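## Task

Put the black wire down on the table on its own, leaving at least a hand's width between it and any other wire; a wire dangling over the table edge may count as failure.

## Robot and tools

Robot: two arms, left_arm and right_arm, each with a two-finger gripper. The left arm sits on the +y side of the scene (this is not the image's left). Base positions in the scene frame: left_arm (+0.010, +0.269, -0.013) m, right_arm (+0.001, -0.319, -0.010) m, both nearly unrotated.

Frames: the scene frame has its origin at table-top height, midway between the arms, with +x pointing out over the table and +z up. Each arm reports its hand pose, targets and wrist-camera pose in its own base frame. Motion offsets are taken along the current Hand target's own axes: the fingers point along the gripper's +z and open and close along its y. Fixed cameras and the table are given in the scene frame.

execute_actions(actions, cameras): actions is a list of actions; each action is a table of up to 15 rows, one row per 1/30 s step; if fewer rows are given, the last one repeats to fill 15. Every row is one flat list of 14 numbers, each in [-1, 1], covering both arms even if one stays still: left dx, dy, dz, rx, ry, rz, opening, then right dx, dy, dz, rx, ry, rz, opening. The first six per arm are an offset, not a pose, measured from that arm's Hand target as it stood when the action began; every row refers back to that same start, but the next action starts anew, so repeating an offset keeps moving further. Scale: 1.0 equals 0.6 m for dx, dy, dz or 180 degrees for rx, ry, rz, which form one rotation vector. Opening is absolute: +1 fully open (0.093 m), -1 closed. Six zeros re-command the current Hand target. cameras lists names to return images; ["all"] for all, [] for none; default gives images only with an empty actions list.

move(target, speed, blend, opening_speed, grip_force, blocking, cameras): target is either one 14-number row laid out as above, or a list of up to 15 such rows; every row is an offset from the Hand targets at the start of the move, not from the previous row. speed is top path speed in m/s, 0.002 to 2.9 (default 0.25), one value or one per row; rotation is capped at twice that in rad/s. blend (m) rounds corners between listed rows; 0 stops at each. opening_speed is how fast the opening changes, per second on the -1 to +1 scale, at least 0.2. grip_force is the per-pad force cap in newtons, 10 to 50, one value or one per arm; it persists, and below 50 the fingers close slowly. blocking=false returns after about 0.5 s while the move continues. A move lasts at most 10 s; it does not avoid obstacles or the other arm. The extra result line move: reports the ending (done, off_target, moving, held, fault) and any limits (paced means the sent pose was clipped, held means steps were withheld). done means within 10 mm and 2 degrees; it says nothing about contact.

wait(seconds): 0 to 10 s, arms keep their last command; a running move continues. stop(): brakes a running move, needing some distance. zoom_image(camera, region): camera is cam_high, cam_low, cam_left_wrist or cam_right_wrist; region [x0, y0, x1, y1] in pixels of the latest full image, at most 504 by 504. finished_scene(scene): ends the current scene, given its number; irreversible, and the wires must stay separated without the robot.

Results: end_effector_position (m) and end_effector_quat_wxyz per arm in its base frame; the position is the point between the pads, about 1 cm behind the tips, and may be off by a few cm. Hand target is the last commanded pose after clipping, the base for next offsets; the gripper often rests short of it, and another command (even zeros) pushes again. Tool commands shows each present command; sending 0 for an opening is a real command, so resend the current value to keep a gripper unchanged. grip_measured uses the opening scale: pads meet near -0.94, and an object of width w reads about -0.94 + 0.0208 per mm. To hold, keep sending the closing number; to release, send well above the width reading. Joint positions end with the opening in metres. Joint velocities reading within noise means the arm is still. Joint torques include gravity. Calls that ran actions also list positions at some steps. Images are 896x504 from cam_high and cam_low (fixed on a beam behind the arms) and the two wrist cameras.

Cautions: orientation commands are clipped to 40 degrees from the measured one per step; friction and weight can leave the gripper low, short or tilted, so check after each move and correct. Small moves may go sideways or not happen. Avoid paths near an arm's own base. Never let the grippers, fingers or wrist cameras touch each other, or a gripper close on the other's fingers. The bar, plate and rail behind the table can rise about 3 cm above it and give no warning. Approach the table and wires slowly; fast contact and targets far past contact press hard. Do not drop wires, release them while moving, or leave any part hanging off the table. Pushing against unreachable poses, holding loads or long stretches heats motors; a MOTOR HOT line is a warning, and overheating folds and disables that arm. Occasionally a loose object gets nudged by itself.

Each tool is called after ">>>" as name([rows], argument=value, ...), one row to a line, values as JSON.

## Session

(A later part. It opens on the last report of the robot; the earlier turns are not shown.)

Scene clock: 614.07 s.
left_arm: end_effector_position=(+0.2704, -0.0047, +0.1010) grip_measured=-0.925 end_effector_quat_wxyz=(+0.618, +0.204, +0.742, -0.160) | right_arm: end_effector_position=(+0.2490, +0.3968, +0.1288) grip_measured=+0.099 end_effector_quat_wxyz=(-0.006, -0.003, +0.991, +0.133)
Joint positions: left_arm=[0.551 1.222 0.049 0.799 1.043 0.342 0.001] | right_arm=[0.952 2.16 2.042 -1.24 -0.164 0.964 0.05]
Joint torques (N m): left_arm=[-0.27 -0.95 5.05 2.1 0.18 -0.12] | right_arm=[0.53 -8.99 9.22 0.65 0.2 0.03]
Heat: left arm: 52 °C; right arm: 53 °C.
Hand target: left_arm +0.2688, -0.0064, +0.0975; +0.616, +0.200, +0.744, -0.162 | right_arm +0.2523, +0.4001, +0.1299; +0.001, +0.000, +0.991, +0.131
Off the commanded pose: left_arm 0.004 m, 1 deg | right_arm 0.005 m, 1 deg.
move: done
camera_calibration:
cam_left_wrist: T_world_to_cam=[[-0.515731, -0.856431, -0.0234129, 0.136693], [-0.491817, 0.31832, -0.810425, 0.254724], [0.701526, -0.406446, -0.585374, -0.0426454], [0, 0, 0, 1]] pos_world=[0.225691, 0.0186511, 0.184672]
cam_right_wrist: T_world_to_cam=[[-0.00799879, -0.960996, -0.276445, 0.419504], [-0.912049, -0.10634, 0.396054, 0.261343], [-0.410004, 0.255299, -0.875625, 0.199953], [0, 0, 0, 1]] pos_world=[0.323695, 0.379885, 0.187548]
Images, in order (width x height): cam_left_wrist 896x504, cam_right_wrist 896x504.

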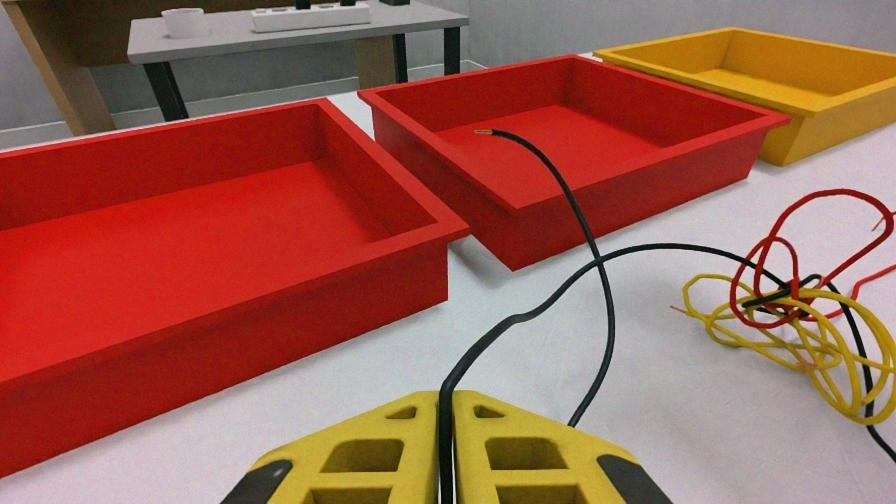

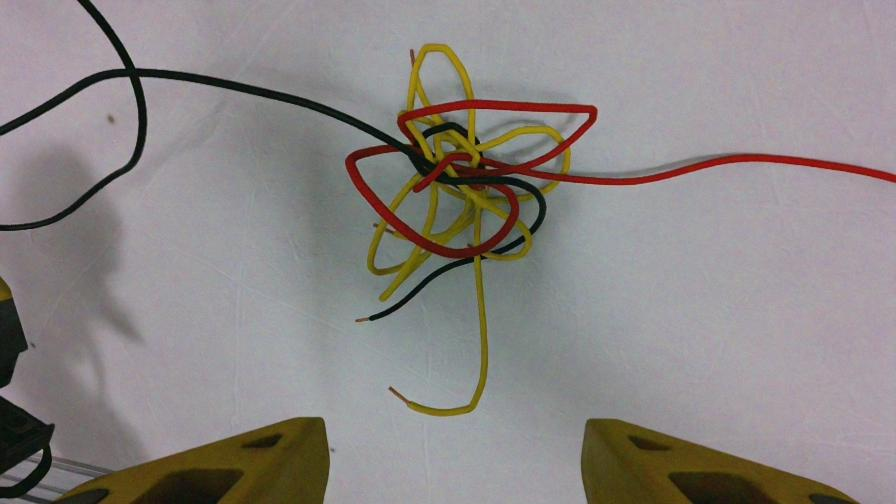

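>>> zoom_image(camera="cam_right_wrist", region=[380, 100, 540, 220])

Scaled by 3.150 from the camera's 896x504 image, which has a finer 1280x720 frame.

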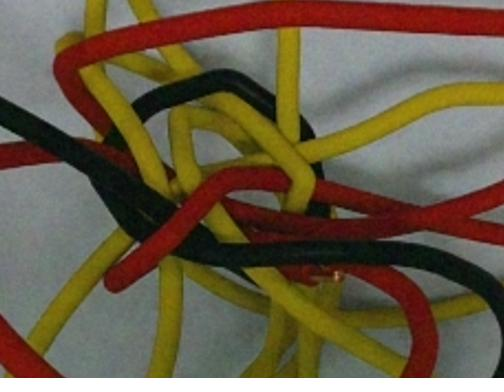

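>>> move([
  [0,0,0,0,0,0,-0.9316,0.0698,0.02,0.09,0,0,0,-0.42],
  [0,0,0,0,0,0,-0.9316,0.0698,-0.0267,0.1813,0,0,0,-0.42],
], speed=[0.2,0.08], cameras=["cam_right_wrist"])

Scene clock: 642.80 s.
left_arm: end_effector_position=(+0.2704, -0.0047, +0.1011) grip_measured=-0.925 end_effector_quat_wxyz=(+0.618, +0.205, +0.742, -0.160) | right_arm: end_effector_position=(+0.2029, +0.4153, +0.0248) grip_measured=-0.419 end_effector_quat_wxyz=(-0.007, -0.004, +0.991, +0.131)
Joint positions: left_arm=[0.551 1.222 0.049 0.799 1.043 0.342 0.001] | right_arm=[1.066 2.16 1.625 -0.811 -0.14 1.073 0.025]
Joint torques (N m): left_arm=[-0.32 -1.13 4.89 2.12 0.2 -0.13] | right_arm=[-1.17 -10.14 5.5 0.89 0.16 0.03]
Heat: left arm: 53 °C; right arm: 50 °C.
Hand target: left_arm +0.2688, -0.0064, +0.0975; +0.617, +0.200, +0.744, -0.162 | right_arm +0.2105, +0.4129, +0.0206; +0.001, +0.000, +0.991, +0.131
Off the commanded pose: left_arm 0.004 m, 1 deg | right_arm 0.009 m, 1 deg.
move: done
camera_calibration:
cam_right_wrist: T_world_to_cam=[[-0.00551437, -0.961967, -0.273111, 0.407948], [-0.910701, -0.107975, 0.398703, 0.262781], [-0.413028, 0.250921, -0.875469, 0.0877259], [0, 0, 0, 1]] pos_world=[0.277798, 0.398794, 0.0834447]
Images, in order (width x height): cam_right_wrist 896x504.

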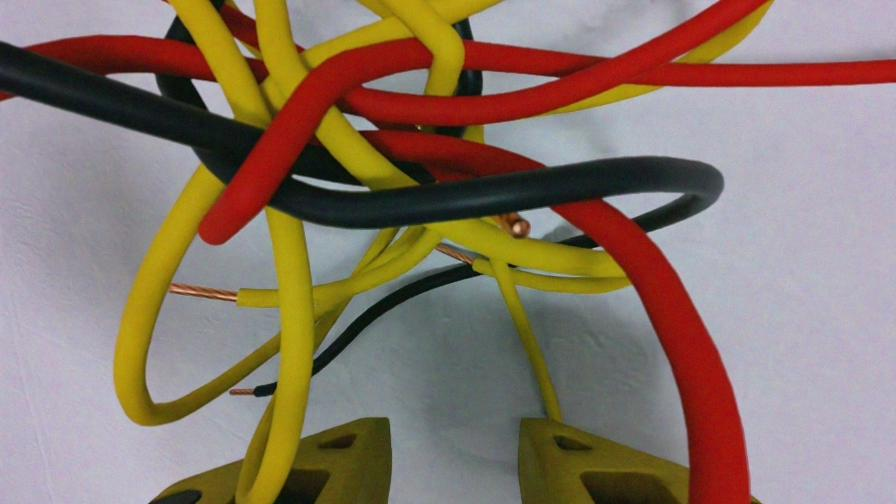

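>>> move([
  [0,0,0,0,0,0,-0.9316,0,0.026,-0.0966,0,0,0,-0.55],
  [0,0,0,0,0,0,-0.9316,-0.1075,-0.0161,-0.138,0,0,0,-0.55],
], speed=[0.1,0.15], blend=0.01, cameras=["cam_right_wrist"])

>>> zoom_image(camera="cam_right_wrist", region=[250, 204, 650, 504])

Scene clock: 681.67 s.
left_arm: end_effector_position=(+0.2704, -0.0047, +0.1011) grip_measured=-0.925 end_effector_quat_wxyz=(+0.618, +0.205, +0.742, -0.160) | right_arm: end_effector_position=(+0.2718, +0.3776, +0.0917) grip_measured=-0.549 end_effector_quat_wxyz=(+0.000, +0.003, +0.993, +0.122)
Joint positions: left_arm=[0.551 1.222 0.049 0.799 1.043 0.342 0.001] | right_arm=[0.892 2.16 1.9 -1.119 -0.152 0.912 0.019]
Joint torques (N m): left_arm=[-0.12 -1.02 4.88 2.14 0.13 -0.12] | right_arm=[-0.03 -10.07 9.05 0.6 -0.13 -0.04]
Heat: left arm: 53 °C; right arm: 50 °C.
Hand target: left_arm +0.2688, -0.0064, +0.0975; +0.617, +0.200, +0.744, -0.162 | right_arm +0.2749, +0.3820, +0.0981; +0.001, +0.000, +0.991, +0.131
Off the commanded pose: left_arm 0.004 m, 1 deg | right_arm 0.008 m, 1 deg.
move: done
camera_calibration:
cam_right_wrist: T_world_to_cam=[[-0.0170663, -0.966989, -0.254244, 0.393676], [-0.916881, -0.0862856, 0.389724, 0.289212], [-0.398796, 0.239763, -0.885141, 0.185533], [0, 0, 0, 1]] pos_world=[0.345881, 0.361151, 0.1516]
Images, in order (width x height): cam_right_wrist 896x504.

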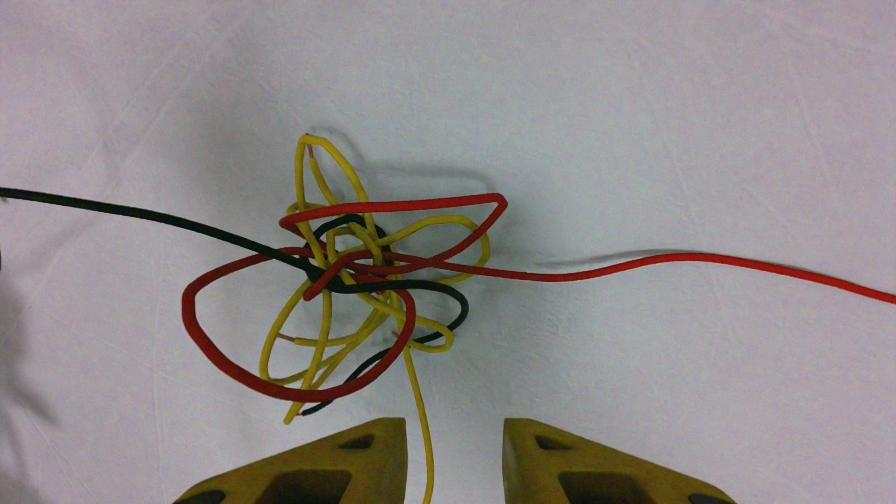

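Scaled by 1.260 from the camera's 896x504 image, which has a finer 1280x720 frame.

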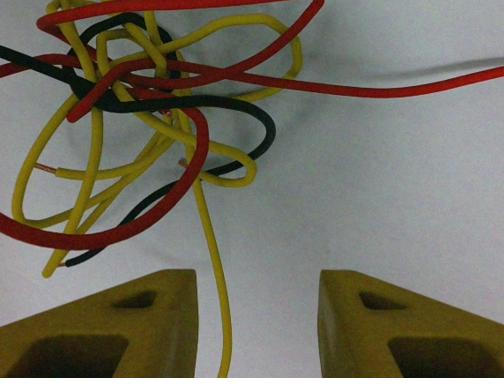

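>>> move(target=[0,0,0,0,0,0,-0.9316,-0.0033,-0.026,0.1225,0,0,0,-0.6], speed=0.08, cameras=["cam_right_wrist"])

>>> zoom_image(camera="cam_right_wrist", region=[250, 204, 650, 504])

Scene clock: 703.23 s.
left_arm: end_effector_position=(+0.2704, -0.0047, +0.1011) grip_measured=-0.925 end_effector_quat_wxyz=(+0.618, +0.205, +0.742, -0.160) | right_arm: end_effector_position=(+0.2756, +0.3826, +0.0302) grip_measured=-0.599 end_effector_quat_wxyz=(+0.002, +0.002, +0.992, +0.126)
Joint positions: left_arm=[0.551 1.222 0.049 0.799 1.043 0.342 0.001] | right_arm=[0.892 2.211 1.733 -0.892 -0.153 0.911 0.016]
Joint torques (N m): left_arm=[-0.05 -1.06 4.97 2.09 0.18 -0.13] | right_arm=[0.02 -9.29 6.15 0.93 -0.11 0.06]
Heat: left arm: 53 °C; right arm: 50 °C.
Hand target: left_arm +0.2688, -0.0064, +0.0975; +0.617, +0.200, +0.744, -0.162 | right_arm +0.2770, +0.3859, +0.0231; +0.001, +0.000, +0.991, +0.131
Off the commanded pose: left_arm 0.004 m, 1 deg | right_arm 0.008 m, 1 deg.
move: done
camera_calibration:
cam_right_wrist: T_world_to_cam=[[-0.0147002, -0.964834, -0.262448, 0.38163], [-0.91895, -0.0904169, 0.38387, 0.319369], [-0.394101, 0.24682, -0.885305, 0.12735], [0, 0, 0, 1]] pos_world=[0.349283, 0.365654, 0.0903061]
Images, in order (width x height): cam_right_wrist 896x504.

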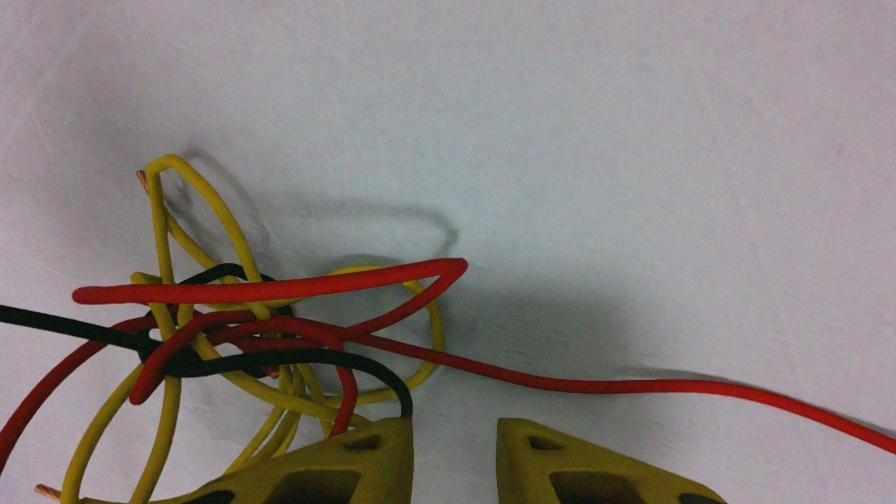

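Scaled by 1.260 from the camera's 896x504 image, which has a finer 1280x720 frame.

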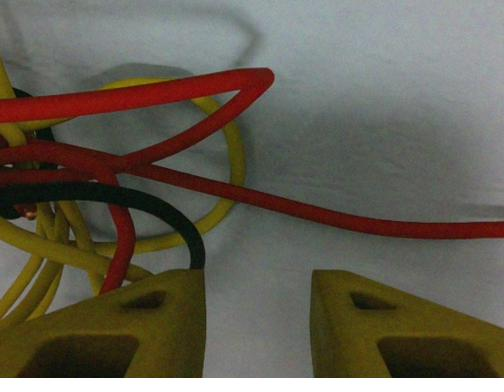

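>>> move([
  [0,0,0,0,0,0,-0.9316,0,0.0052,-0.0193,0,0,0,-0.6],
  [0,0,0,0,0,0,-0.9316,0,0.022,-0.0148,0,0,0,-0.6],
  [0,0,0,0,0,0,-0.9316,0,0.0147,0.0125,0,0,0,-0.6],
], speed=0.06, cameras=["cam_right_wrist"])

>>> zoom_image(camera="cam_right_wrist", region=[250, 204, 650, 504])

Scene clock: 712.60 s.
left_arm: end_effector_position=(+0.2704, -0.0047, +0.1011) grip_measured=-0.925 end_effector_quat_wxyz=(+0.618, +0.205, +0.742, -0.160) | right_arm: end_effector_position=(+0.2777, +0.3934, +0.0278) grip_measured=-0.599 end_effector_quat_wxyz=(+0.004, -0.002, +0.992, +0.129)
Joint positions: left_arm=[0.551 1.222 0.049 0.799 1.043 0.342 0.001] | right_arm=[0.903 2.246 1.78 -0.896 -0.153 0.914 0.016]
Joint torques (N m): left_arm=[-0.36 -0.75 4.89 2.12 0.17 -0.12] | right_arm=[0.64 -9.58 5.31 1.03 -0.07 0.17]
Heat: left arm: 53 °C; right arm: 50 °C.
Hand target: left_arm +0.2688, -0.0064, +0.0975; +0.616, +0.200, +0.744, -0.162 | right_arm +0.2771, +0.3964, +0.0182; +0.001, +0.000, +0.991, +0.131
Off the commanded pose: left_arm 0.004 m, 1 deg | right_arm 0.010 m, 0 deg.
move: done
camera_calibration:
cam_right_wrist: T_world_to_cam=[[-0.00614146, -0.963255, -0.268517, 0.38865], [-0.919819, -0.0999002, 0.379412, 0.327232], [-0.392296, 0.249317, -0.885407, 0.121873], [0, 0, 0, 1]] pos_world=[0.351191, 0.376675, 0.0881107]
Images, in order (width x height): cam_right_wrist 896x504.

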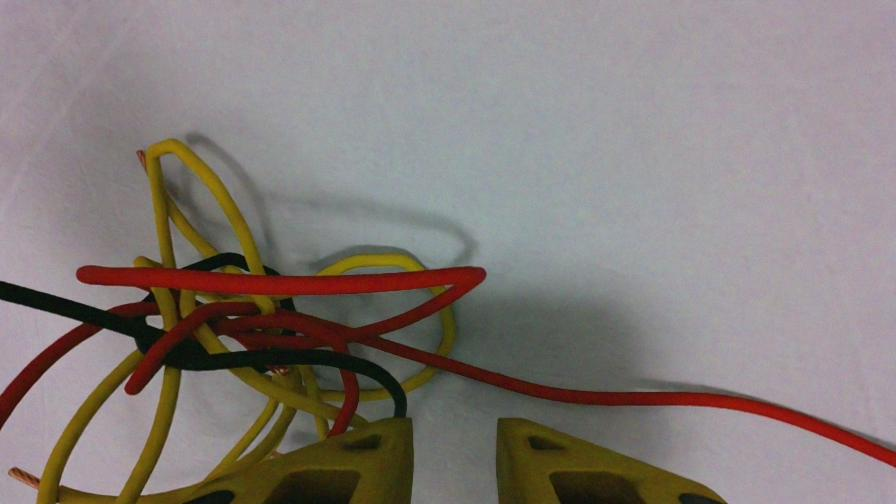

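Scaled by 1.260 from the camera's 896x504 image, which has a finer 1280x720 frame.

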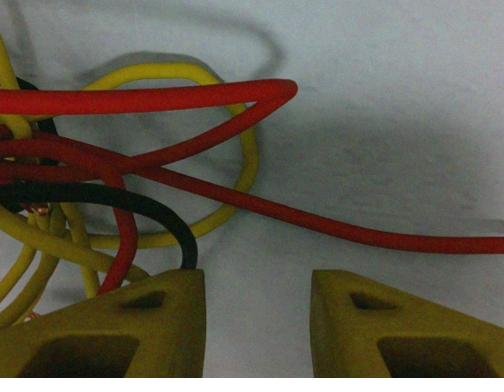

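>>> move([
  [0,0,0,0,0,0,-0.9316,0,0.017,-0.0644,0,0,0,-0.6],
  [0,0,0,0,0,0,-0.9316,0,0.0395,-0.0583,0,0,0,-0.55],
], speed=0.1, cameras=["cam_right_wrist"])

>>> zoom_image(camera="cam_right_wrist", region=[250, 204, 650, 504])

Scene clock: 719.63 s.
left_arm: end_effector_position=(+0.2704, -0.0047, +0.1011) grip_measured=-0.925 end_effector_quat_wxyz=(+0.618, +0.205, +0.742, -0.160) | right_arm: end_effector_position=(+0.2744, +0.4054, +0.0574) grip_measured=-0.551 end_effector_quat_wxyz=(+0.000, -0.003, +0.992, +0.128)
Joint positions: left_arm=[0.551 1.222 0.049 0.8 1.043 0.342 0.001] | right_arm=[0.923 2.264 1.929 -1.031 -0.153 0.933 0.019]
Joint torques (N m): left_arm=[-0.35 -0.99 5.04 2.11 0.21 -0.11] | right_arm=[0.31 -9.69 9.2 0.68 0 0.17]
Heat: left arm: 53 °C; right arm: 52 °C.
Hand target: left_arm +0.2688, -0.0064, +0.0975; +0.617, +0.200, +0.744, -0.162 | right_arm +0.2770, +0.4102, +0.0581; +0.001, +0.000, +0.991, +0.131
Off the commanded pose: left_arm 0.004 m, 1 deg | right_arm 0.006 m, 1 deg.
move: done
camera_calibration:
cam_right_wrist: T_world_to_cam=[[-0.00553127, -0.963956, -0.266004, 0.408186], [-0.916917, -0.10126, 0.386018, 0.31357], [-0.39904, 0.246039, -0.883307, 0.146901], [0, 0, 0, 1]] pos_world=[0.348394, 0.389082, 0.117294]
Images, in order (width x height): cam_right_wrist 896x504.

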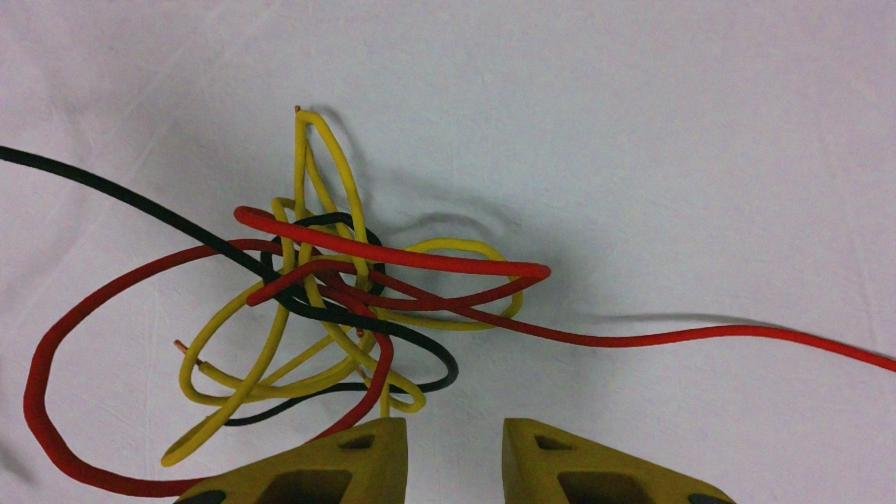

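Scaled by 1.260 from the camera's 896x504 image, which has a finer 1280x720 frame.

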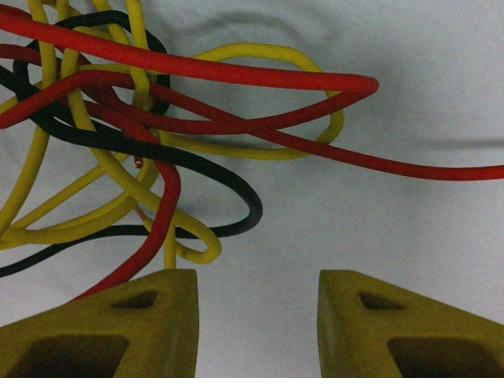

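>>> move(target=[0,0,0,0,0,0,-0.9316,-0.004,-0.006,0.061,0,0,0,-0.55], speed=0.08, cameras=["cam_right_wrist"])

>>> zoom_image(camera="cam_right_wrist", region=[250, 204, 650, 504])

Scene clock: 730.70 s.
left_arm: end_effector_position=(+0.2704, -0.0047, +0.1011) grip_measured=-0.925 end_effector_quat_wxyz=(+0.618, +0.205, +0.742, -0.160) | right_arm: end_effector_position=(+0.2789, +0.4115, +0.0287) grip_measured=-0.551 end_effector_quat_wxyz=(+0.000, -0.001, +0.992, +0.127)
Joint positions: left_arm=[0.551 1.222 0.049 0.8 1.043 0.342 0.001] | right_arm=[0.923 2.317 1.905 -0.955 -0.153 0.936 0.019]
Joint torques (N m): left_arm=[-0.4 -0.92 4.86 2.15 0.19 -0.11] | right_arm=[0.87 -10.26 6.09 0.96 -0.01 0.1]
Heat: left arm: 53 °C; right arm: 54 °C.
Hand target: left_arm +0.2688, -0.0064, +0.0975; +0.617, +0.200, +0.744, -0.162 | right_arm +0.2795, +0.4162, +0.0218; +0.001, +0.000, +0.991, +0.131
Off the commanded pose: left_arm 0.004 m, 1 deg | right_arm 0.008 m, 0 deg.
move: done
camera_calibration:
cam_right_wrist: T_world_to_cam=[[-0.00885748, -0.964357, -0.264457, 0.407398], [-0.916494, -0.0979489, 0.387871, 0.327917], [-0.39995, 0.245809, -0.88296, 0.122136], [0, 0, 0, 1]] pos_world=[0.352991, 0.394974, 0.0883909]
Images, in order (width x height): cam_right_wrist 896x504.

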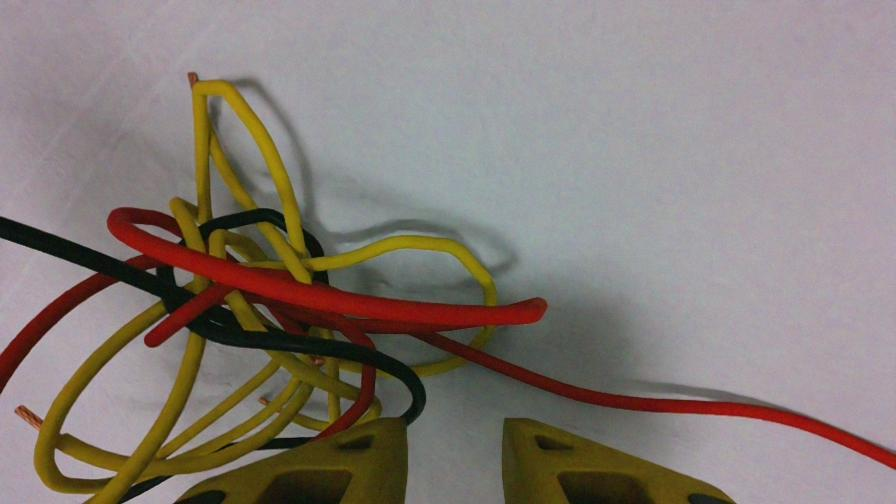

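Scaled by 1.260 from the camera's 896x504 image, which has a finer 1280x720 frame.

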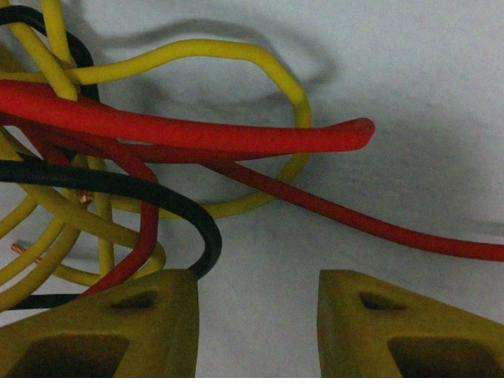

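>>> move([
  [0,0,0,0,0,0,-0.9316,0,0.0065,-0.0242,0,0,0,-0.55],
  [0,0,0,0,0,0,-0.9316,-0.022,0.0162,-0.0215,0,0,0,-0.45],
  [0,0,0,0,0,0,-0.9316,-0.022,0.0097,0.0065,0,0,0,-0.45],
], speed=0.08, cameras=["cam_right_wrist"])

>>> zoom_image(camera="cam_right_wrist", region=[250, 204, 650, 504])

Scene clock: 744.70 s.
left_arm: end_effector_position=(+0.2704, -0.0047, +0.1011) grip_measured=-0.925 end_effector_quat_wxyz=(+0.618, +0.205, +0.742, -0.160) | right_arm: end_effector_position=(+0.2872, +0.4224, +0.0292) grip_measured=-0.451 end_effector_quat_wxyz=(+0.001, -0.002, +0.992, +0.128)
Joint positions: left_arm=[0.551 1.222 0.049 0.8 1.043 0.342 0.001] | right_arm=[0.923 2.376 2.009 -0.996 -0.153 0.935 0.024]
Joint torques (N m): left_arm=[-0.35 -1.16 4.77 2.12 0.16 -0.13] | right_arm=[-0.53 -10.28 6.01 0.96 -0.03 0]
Heat: left arm: 53 °C; right arm: 53 °C.
Hand target: left_arm +0.2688, -0.0064, +0.0975; +0.616, +0.200, +0.744, -0.162 | right_arm +0.2927, +0.4229, +0.0196; +0.001, +0.000, +0.991, +0.131
Off the commanded pose: left_arm 0.004 m, 1 deg | right_arm 0.011 m, 0 deg.
move: off_target (right_arm)
camera_calibration:
cam_right_wrist: T_world_to_cam=[[-0.00747016, -0.963546, -0.267438, 0.417483], [-0.917385, -0.0998242, 0.385278, 0.337571], [-0.39793, 0.248222, -0.883197, 0.121606], [0, 0, 0, 1]] pos_world=[0.361192, 0.405776, 0.0889944]
Images, in order (width x height): cam_right_wrist 896x504.

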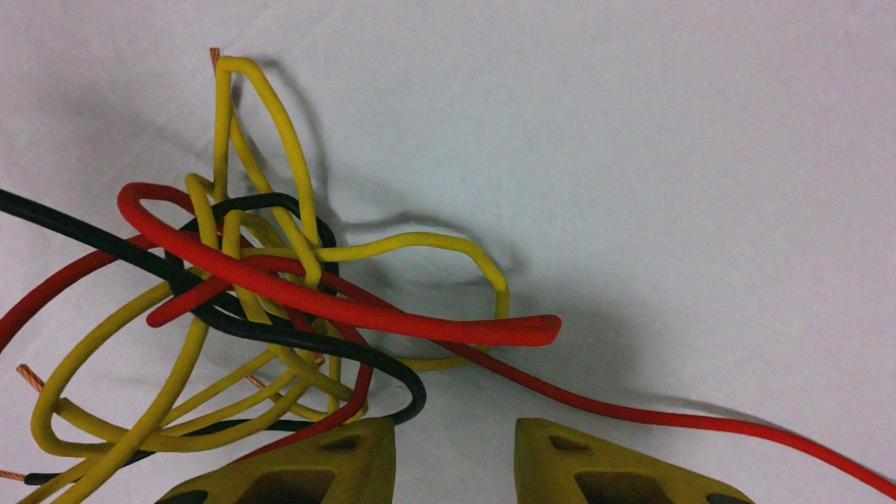

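Scaled by 1.260 from the camera's 896x504 image, which has a finer 1280x720 frame.

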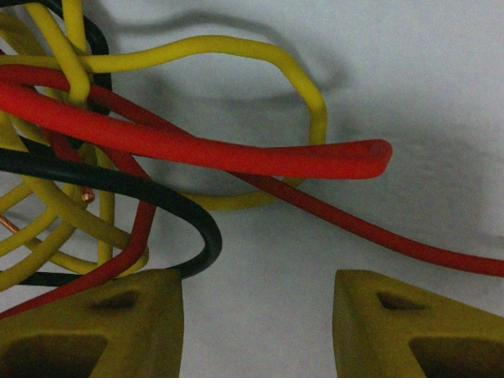

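>>> move([
  [0,0,0,0,0,0,-0.9316,0,0.0165,-0.06,0,0,0,-0.5],
  [0,0,0,0,0,0,-0.9316,-0.022,0.023,-0.058,0,0,0,-0.5],
], speed=0.1, cameras=["cam_right_wrist"])

>>> zoom_image(camera="cam_right_wrist", region=[250, 204, 650, 504])

Scene clock: 751.03 s.
left_arm: end_effector_position=(+0.2704, -0.0047, +0.1011) grip_measured=-0.925 end_effector_quat_wxyz=(+0.618, +0.205, +0.742, -0.160) | right_arm: end_effector_position=(+0.2991, +0.4256, +0.0571) grip_measured=-0.499 end_effector_quat_wxyz=(+0.001, -0.002, +0.992, +0.126)
Joint positions: left_arm=[0.551 1.222 0.049 0.8 1.043 0.342 0.001] | right_arm=[0.909 2.426 2.209 -1.152 -0.153 0.92 0.021]
Joint torques (N m): left_arm=[-0.44 -0.91 4.93 2.1 0.19 -0.11] | right_arm=[-0.92 -10.54 9.1 0.61 -0.11 -0.02]
Heat: left arm: 53 °C; right arm: 54 °C.
Hand target: left_arm +0.2688, -0.0064, +0.0975; +0.616, +0.200, +0.744, -0.162 | right_arm +0.3058, +0.4272, +0.0570; +0.001, +0.000, +0.991, +0.131
Off the commanded pose: left_arm 0.004 m, 1 deg | right_arm 0.007 m, 1 deg.
move: done
camera_calibration:
cam_right_wrist: T_world_to_cam=[[-0.00751002, -0.964763, -0.263013, 0.428358], [-0.917473, -0.0979656, 0.385547, 0.337147], [-0.397728, 0.244202, -0.884408, 0.151992], [0, 0, 0, 1]] pos_world=[0.372992, 0.409176, 0.1171]
Images, in order (width x height): cam_right_wrist 896x504.

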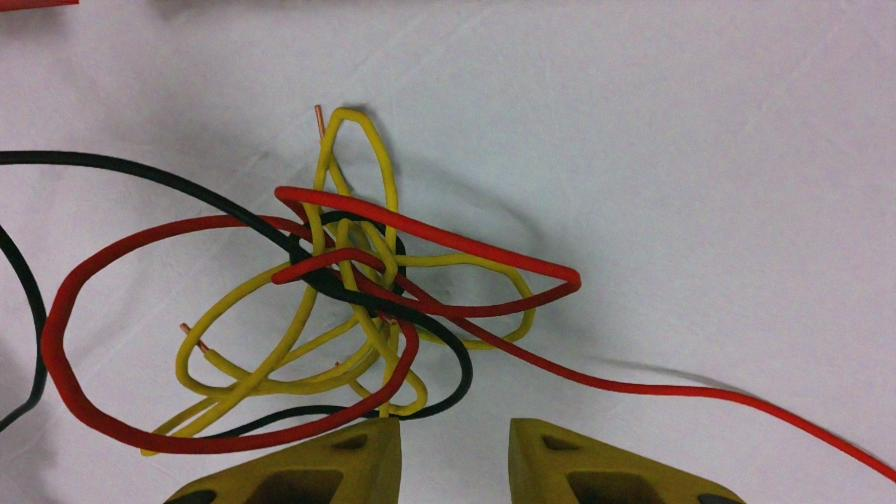

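Scaled by 1.260 from the camera's 896x504 image, which has a finer 1280x720 frame.

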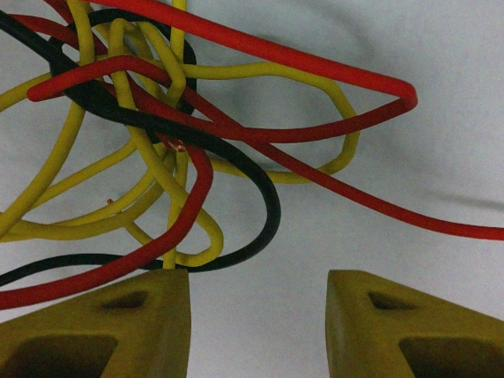

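>>> move(target=[0,0,0,0,0,0,-0.9316,0.009,-0.002,0.066,0,0,0,-0.5], speed=0.08, cameras=["cam_right_wrist"])

>>> zoom_image(camera="cam_right_wrist", region=[250, 204, 650, 504])

Scene clock: 761.83 s.
left_arm: end_effector_position=(+0.2704, -0.0047, +0.1011) grip_measured=-0.925 end_effector_quat_wxyz=(+0.618, +0.205, +0.742, -0.160) | right_arm: end_effector_position=(+0.2990, +0.4323, +0.0259) grip_measured=-0.499 end_effector_quat_wxyz=(+0.001, -0.003, +0.992, +0.127)
Joint positions: left_arm=[0.551 1.222 0.049 0.8 1.043 0.342 0.001] | right_arm=[0.917 2.459 2.145 -1.053 -0.153 0.926 0.021]
Joint torques (N m): left_arm=[-0.38 -1.02 4.85 2.08 0.14 -0.18] | right_arm=[0.23 -10.89 6.11 0.92 -0.04 0.17]
Heat: left arm: 53 °C; right arm: 56 °C.
Hand target: left_arm +0.2688, -0.0064, +0.0975; +0.616, +0.200, +0.744, -0.162 | right_arm +0.3004, +0.4363, +0.0182; +0.001, +0.000, +0.991, +0.131
Off the commanded pose: left_arm 0.004 m, 1 deg | right_arm 0.009 m, 1 deg.
move: done
camera_calibration:
cam_right_wrist: T_world_to_cam=[[-0.00481499, -0.964376, -0.264491, 0.42575], [-0.917143, -0.101151, 0.385509, 0.351101], [-0.398529, 0.244433, -0.883984, 0.122789], [0, 0, 0, 1]] pos_world=[0.372995, 0.416084, 0.085798]
Images, in order (width x height): cam_right_wrist 896x504.

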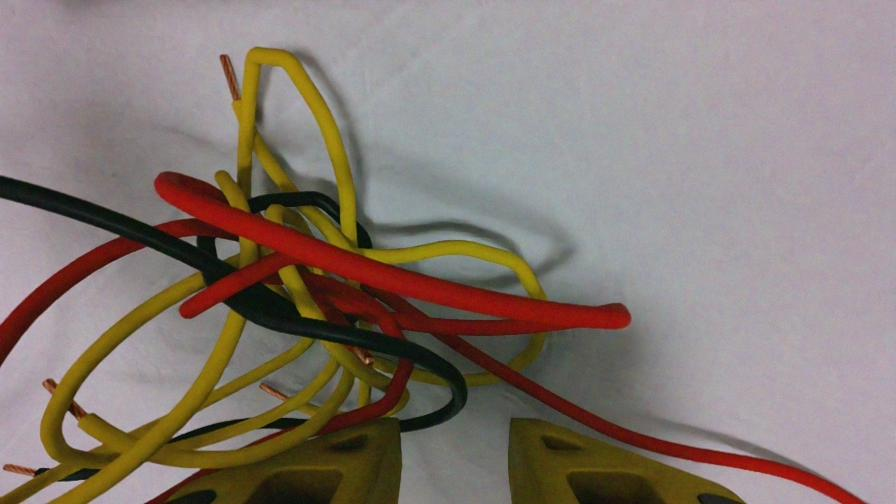

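Scaled by 1.260 from the camera's 896x504 image, which has a finer 1280x720 frame.

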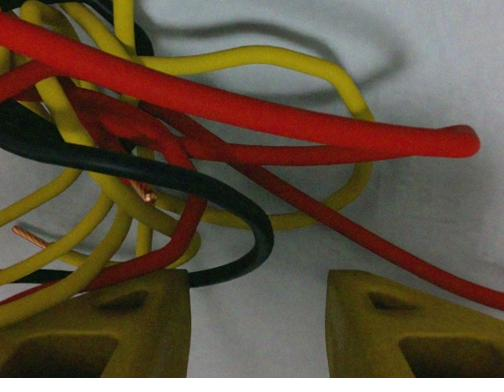

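>>> move([
  [0,0,0,0,0,0,-0.9316,-0.01,0,0,0,0,0,-0.5],
  [0,0,0,0,0,0,-0.9316,-0.01,0,0,0,0,0,-1],
], speed=0.05, opening_speed=0.5, cameras=["cam_right_wrist"])

>>> zoom_image(camera="cam_right_wrist", region=[250, 204, 650, 504])

Scene clock: 770.60 s.
left_arm: end_effector_position=(+0.2704, -0.0047, +0.1011) grip_measured=-0.925 end_effector_quat_wxyz=(+0.618, +0.205, +0.742, -0.160) | right_arm: end_effector_position=(+0.2987, +0.4320, +0.0203) grip_measured=-0.987 end_effector_quat_wxyz=(-0.002, -0.003, +0.992, +0.123)
Joint positions: left_arm=[0.551 1.222 0.049 0.8 1.043 0.342 0.001] | right_arm=[0.917 2.472 2.148 -1.053 -0.153 0.926 0]
Joint torques (N m): left_arm=[-0.24 -0.87 4.89 2.08 0.18 -0.11] | right_arm=[-0.68 -10.63 9.11 0.79 -0.1 -0.02]
Heat: left arm: 53 °C; right arm: 57 °C.
Hand target: left_arm +0.2688, -0.0064, +0.0975; +0.616, +0.200, +0.744, -0.162 | right_arm +0.3064, +0.4363, +0.0182; +0.001, +0.000, +0.991, +0.131
Off the commanded pose: left_arm 0.004 m, 1 deg | right_arm 0.009 m, 1 deg.
move: done
camera_calibration:
cam_right_wrist: T_world_to_cam=[[-0.00678658, -0.966432, -0.256834, 0.425262], [-0.91479, -0.0977327, 0.391927, 0.350667], [-0.403872, 0.237609, -0.883419, 0.12237], [0, 0, 0, 1]] pos_world=[0.373094, 0.416183, 0.0798897]
Images, in order (width x height): cam_right_wrist 896x504.

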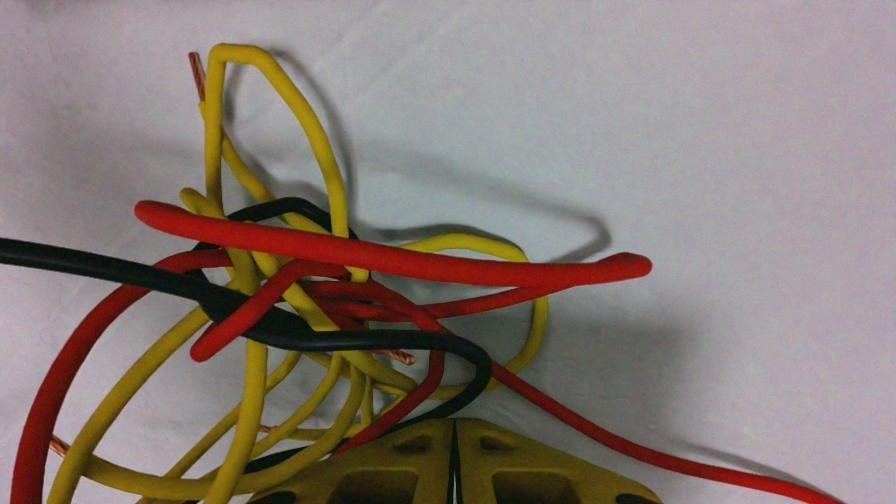

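Scaled by 1.260 from the camera's 896x504 image, which has a finer 1280x720 frame.

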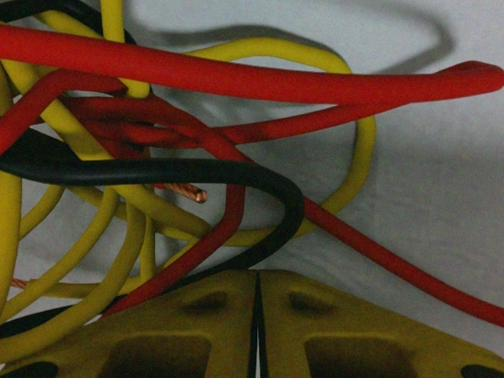

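>>> move([
  [0,0,0,0,0,0,-0.9316,0,0,0,0,0,0,-0.6],
  [0,0,0,0,0,0,-0.9316,0,0,-0.1167,0,0,0,-0.6],
  [0,0,0,0,0,0,-0.9316,-0.036,-0.0338,-0.1072,-0.0652,-0.0652,-0.497,-0.2],
], speed=[0.1,0.12,0.3], cameras=["cam_right_wrist"])

>>> zoom_image(camera="cam_right_wrist", region=[250, 204, 650, 504])

Scene clock: 823.90 s.
left_arm: end_effector_position=(+0.2704, -0.0047, +0.1012) grip_measured=-0.925 end_effector_quat_wxyz=(+0.619, +0.205, +0.742, -0.160) | right_arm: end_effector_position=(+0.3202, +0.3977, +0.0439) grip_measured=-0.201 end_effector_quat_wxyz=(-0.144, +0.685, -0.692, -0.176)
Joint positions: left_arm=[0.551 1.222 0.049 0.8 1.043 0.342 0.001] | right_arm=[0.78 2.273 1.836 -0.83 -0.349 -0.726 0.036]
Joint torques (N m): left_arm=[-0.32 -0.91 4.9 2.08 0.16 -0.14] | right_arm=[-0.87 -16.77 5.78 1.1 -0.39 -0.07]
Heat: left arm: 53 °C; right arm: 62 °C.
Hand target: left_arm +0.2688, -0.0064, +0.0975; +0.617, +0.200, +0.744, -0.162 | right_arm +0.3280, +0.4000, +0.0752; -0.183, +0.683, -0.683, -0.182
Off the commanded pose: left_arm 0.004 m, 1 deg | right_arm 0.032 m, 5 deg.
move: off_target (right_arm); target 3's new opening was sent with right_arm's hand 0.032 m and 5 deg from that target
camera_calibration:
cam_right_wrist: T_world_to_cam=[[0.998024, -0.00494343, -0.0626368, -0.314289], [-0.00781871, -0.998923, -0.0457424, 0.444896], [-0.0623432, 0.0461418, -0.996988, 0.131859], [0, 0, 0, 1]] pos_world=[0.325367, 0.436779, 0.132126]
Images, in order (width x height): cam_right_wrist 896x504.

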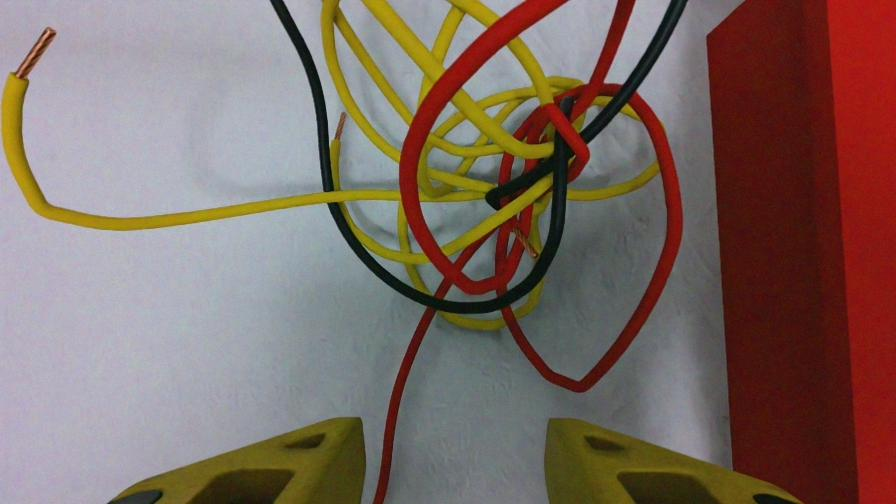

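Scaled by 1.260 from the camera's 896x504 image, which has a finer 1280x720 frame.

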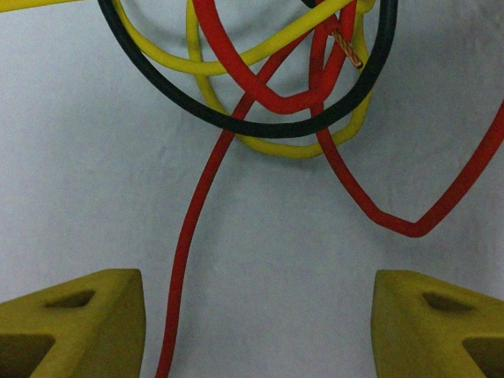

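>>> move(target=[0.0737,-0.0005,0.014,0,0.25,0,-0.9316,0,0,-0.0667,0,0,0,-0.2], speed=0.12, cameras=["cam_right_wrist","cam_left_wrist"])

Scene clock: 867.70 s.
left_arm: end_effector_position=(+0.2597, -0.0082, +0.0440) grip_measured=-0.925 end_effector_quat_wxyz=(+0.277, +0.242, +0.926, -0.081) | right_arm: end_effector_position=(+0.3214, +0.3795, +0.0734) grip_measured=-0.201 end_effector_quat_wxyz=(-0.146, +0.685, -0.692, -0.177)
Joint positions: left_arm=[0.217 1.2 0.515 -0.436 0.389 0.639 0.001] | right_arm=[0.748 2.202 1.836 -0.907 -0.361 -0.758 0.036]
Joint torques (N m): left_arm=[-0.2 -1.98 11.07 1.3 0.26 -0.01] | right_arm=[-0.95 -16.35 8.01 0.82 -0.38 -0.07]
Heat: left arm: 53 °C; right arm: 74 °C.
Hand target: left_arm +0.2688, -0.0065, +0.0525; +0.285, +0.247, +0.923, -0.073 | right_arm +0.3279, +0.3801, +0.1098; -0.183, +0.683, -0.683, -0.182
Off the commanded pose: left_arm 0.013 m, 1 deg | right_arm 0.037 m, 4 deg.
move: off_target (left_arm, right_arm)
camera_calibration:
cam_left_wrist: T_world_to_cam=[[-0.508691, -0.860683, 0.0214159, 0.123053], [-0.853347, 0.500745, -0.145101, 0.270467], [0.114162, -0.0920868, -0.989185, 0.102941], [0, 0, 0, 1]] pos_world=[0.281646, -0.0200457, 0.138438]
cam_right_wrist: T_world_to_cam=[[0.998101, -0.00439671, -0.0614487, -0.314167], [-0.00750672, -0.998697, -0.0504727, 0.428243], [-0.0611467, 0.0508381, -0.996833, 0.159936], [0, 0, 0, 1]] pos_world=[0.326565, 0.418173, 0.161739]
Images, in order (width x height): cam_left_wrist 896x504, cam_right_wrist 896x504.

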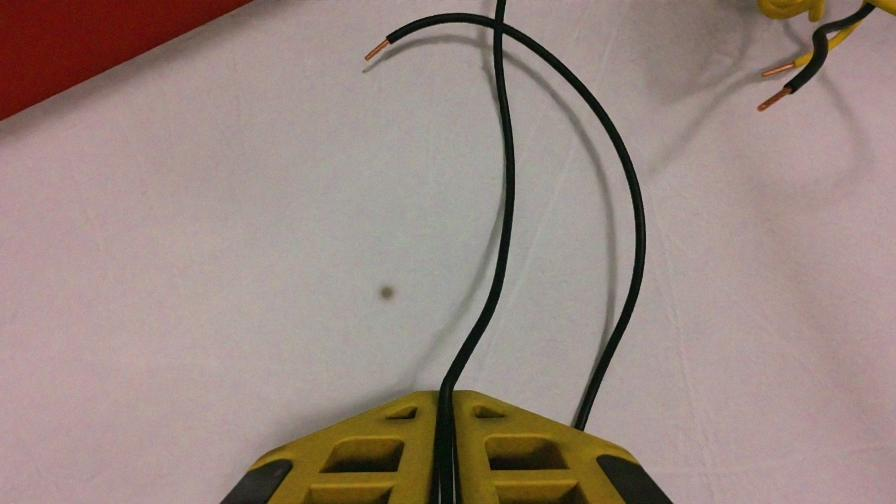

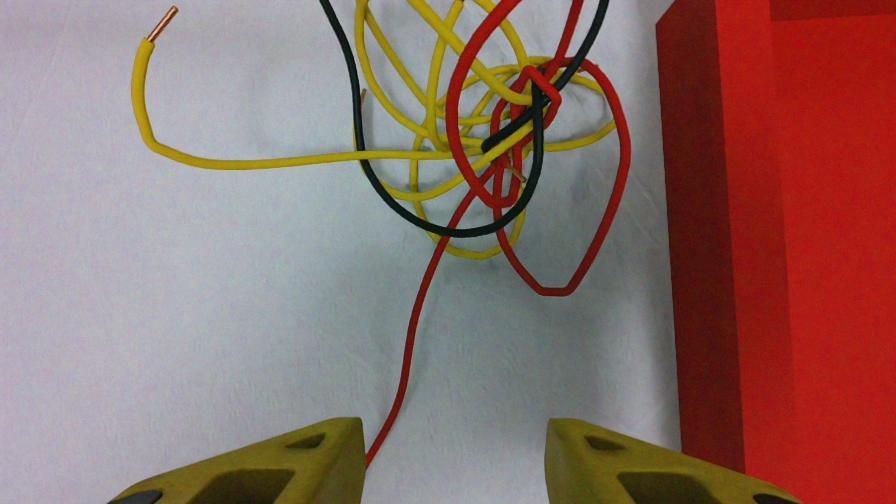

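>>> move(target=[0,0,0,0,0,0,-0.9316,0.154,0.147,-0.166,0,0,0,-0.2], speed=0.2, cameras=["cam_high","cam_right_wrist"])

Scene clock: 877.67 s.
left_arm: end_effector_position=(+0.2596, -0.0081, +0.0439) grip_measured=-0.925 end_effector_quat_wxyz=(+0.277, +0.242, +0.926, -0.081) | right_arm: end_effector_position=(+0.2427, +0.2527, +0.1431) grip_measured=-0.201 end_effector_quat_wxyz=(-0.175, +0.683, -0.687, -0.176)
Joint positions: left_arm=[0.217 1.2 0.515 -0.437 0.389 0.639 0.001] | right_arm=[0.615 1.583 1.279 -0.96 -0.404 -0.887 0.036]
Joint torques (N m): left_arm=[-0.29 -2.02 11.1 1.32 0.22 0.01] | right_arm=[-0.55 -8.53 5.75 0.83 -0.42 -0.05]
Heat: left arm: 52 °C; right arm: 78 °C. Fold the right arm in close to its base, or ease its load, before you think long.
Hand target: left_arm +0.2688, -0.0065, +0.0525; +0.285, +0.247, +0.923, -0.073 | right_arm +0.2396, +0.2502, +0.1499; -0.183, +0.683, -0.683, -0.182
Off the commanded pose: left_arm 0.013 m, 1 deg | right_arm 0.008 m, 1 deg.
MOTOR HOT: joint 2 (shoulder) of the right arm reports 78 °C; the controller's stop level is 90 °C. To cool a motor, set the load down, stop pushing, or move to a pose that needs little force.
move: off_target (left_arm)
camera_calibration:
cam_right_wrist: T_world_to_cam=[[0.99976, -0.00810485, -0.0203474, -0.237182], [-0.00993148, -0.99577, -0.0913396, 0.310204], [-0.0195211, 0.0915197, -0.995612, 0.210497], [0, 0, 0, 1]] pos_world=[0.244315, 0.287705, 0.233081]
Images, in order (width x height): cam_high 896x504, cam_right_wrist 896x504.

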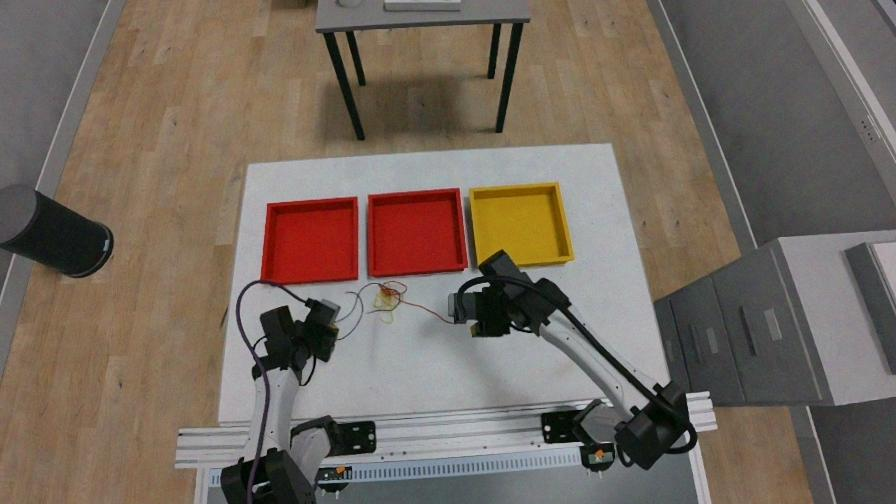

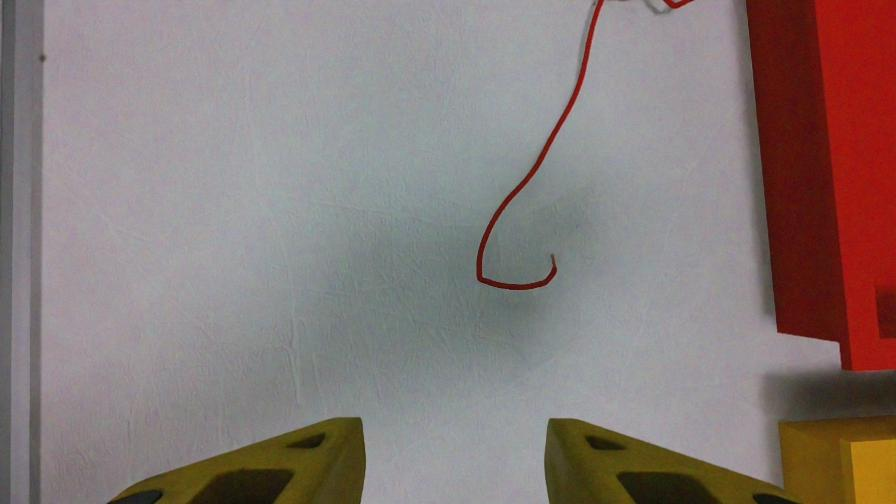

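>>> move([
  [0,0,0,0,0,0,-0.9316,0.195,0.033,-0.228,0,0,0,-0.2],
  [0,0,0,0,0,0,-0.6,0.195,0.033,-0.228,0,0,0,-0.2],
], speed=0.2, opening_speed=0.6, cameras=["cam_high","cam_left_wrist"])

>>> zoom_image(camera="cam_high", region=[300, 260, 480, 360])

Scene clock: 886.50 s.
left_arm: end_effector_position=(+0.2587, -0.0081, +0.0434) grip_measured=-0.603 end_effector_quat_wxyz=(+0.275, +0.242, +0.927, -0.081) | right_arm: end_effector_position=(+0.2160, +0.0796, +0.2007) grip_measured=-0.201 end_effector_quat_wxyz=(-0.168, +0.683, -0.687, -0.185)
Joint positions: left_arm=[0.217 1.2 0.515 -0.441 0.387 0.639 0.016] | right_arm=[-0.008 1.397 1.351 -1.554 -0.504 -1.581 0.036]
Joint torques (N m): left_arm=[-0.35 -2.1 10.97 1.4 0.24 0.04] | right_arm=[-0.51 -4.08 8.66 0.19 -0.6 -0.02]
Heat: left arm: 51 °C; right arm: 72 °C. Fold the right arm in close to its base, or ease its load, before you think long.
Hand target: left_arm +0.2688, -0.0065, +0.0525; +0.285, +0.247, +0.923, -0.073 | right_arm +0.2198, +0.0805, +0.2098; -0.183, +0.683, -0.683, -0.182
Off the commanded pose: left_arm 0.014 m, 2 deg | right_arm 0.010 m, 2 deg.
MOTOR HOT: still on. Joint 2 (shoulder) of the right arm reports 72 °C.
move: off_target (left_arm); target 2's new opening was sent with left_arm's hand 0.013 m and 1 deg from that target
camera_calibration:
cam_left_wrist: T_world_to_cam=[[-0.507887, -0.861102, 0.0235321, 0.122244], [-0.854491, 0.500153, -0.140332, 0.269522], [0.109071, -0.0913809, -0.989825, 0.103849], [0, 0, 0, 1]] pos_world=[0.281063, -0.0200479, 0.137738]
Images, in order (width x height): cam_high 896x504, cam_left_wrist 896x504.

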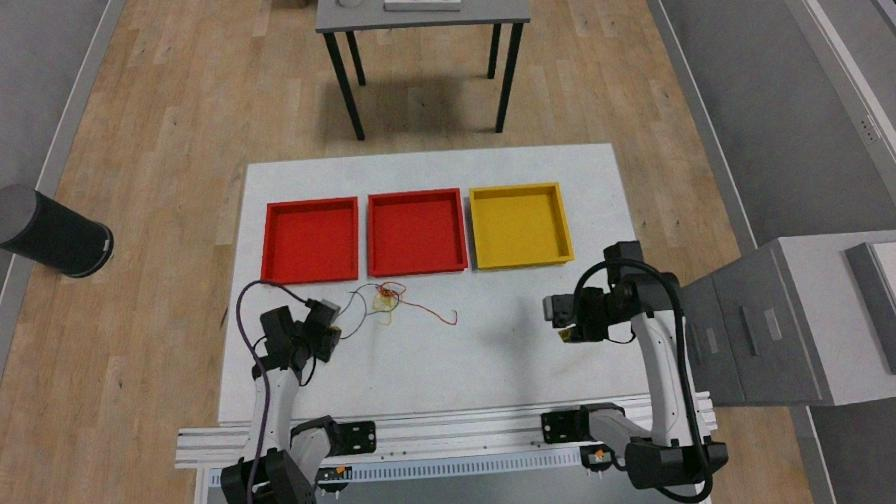

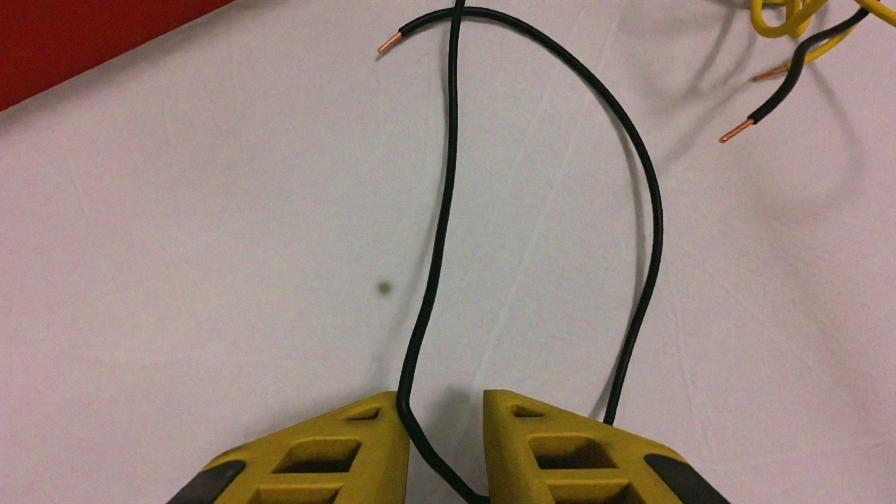

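Scaled by 2.800 from the camera's 896x504 image, which has a finer 1280x720 frame.

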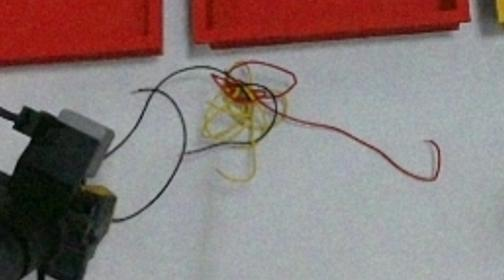

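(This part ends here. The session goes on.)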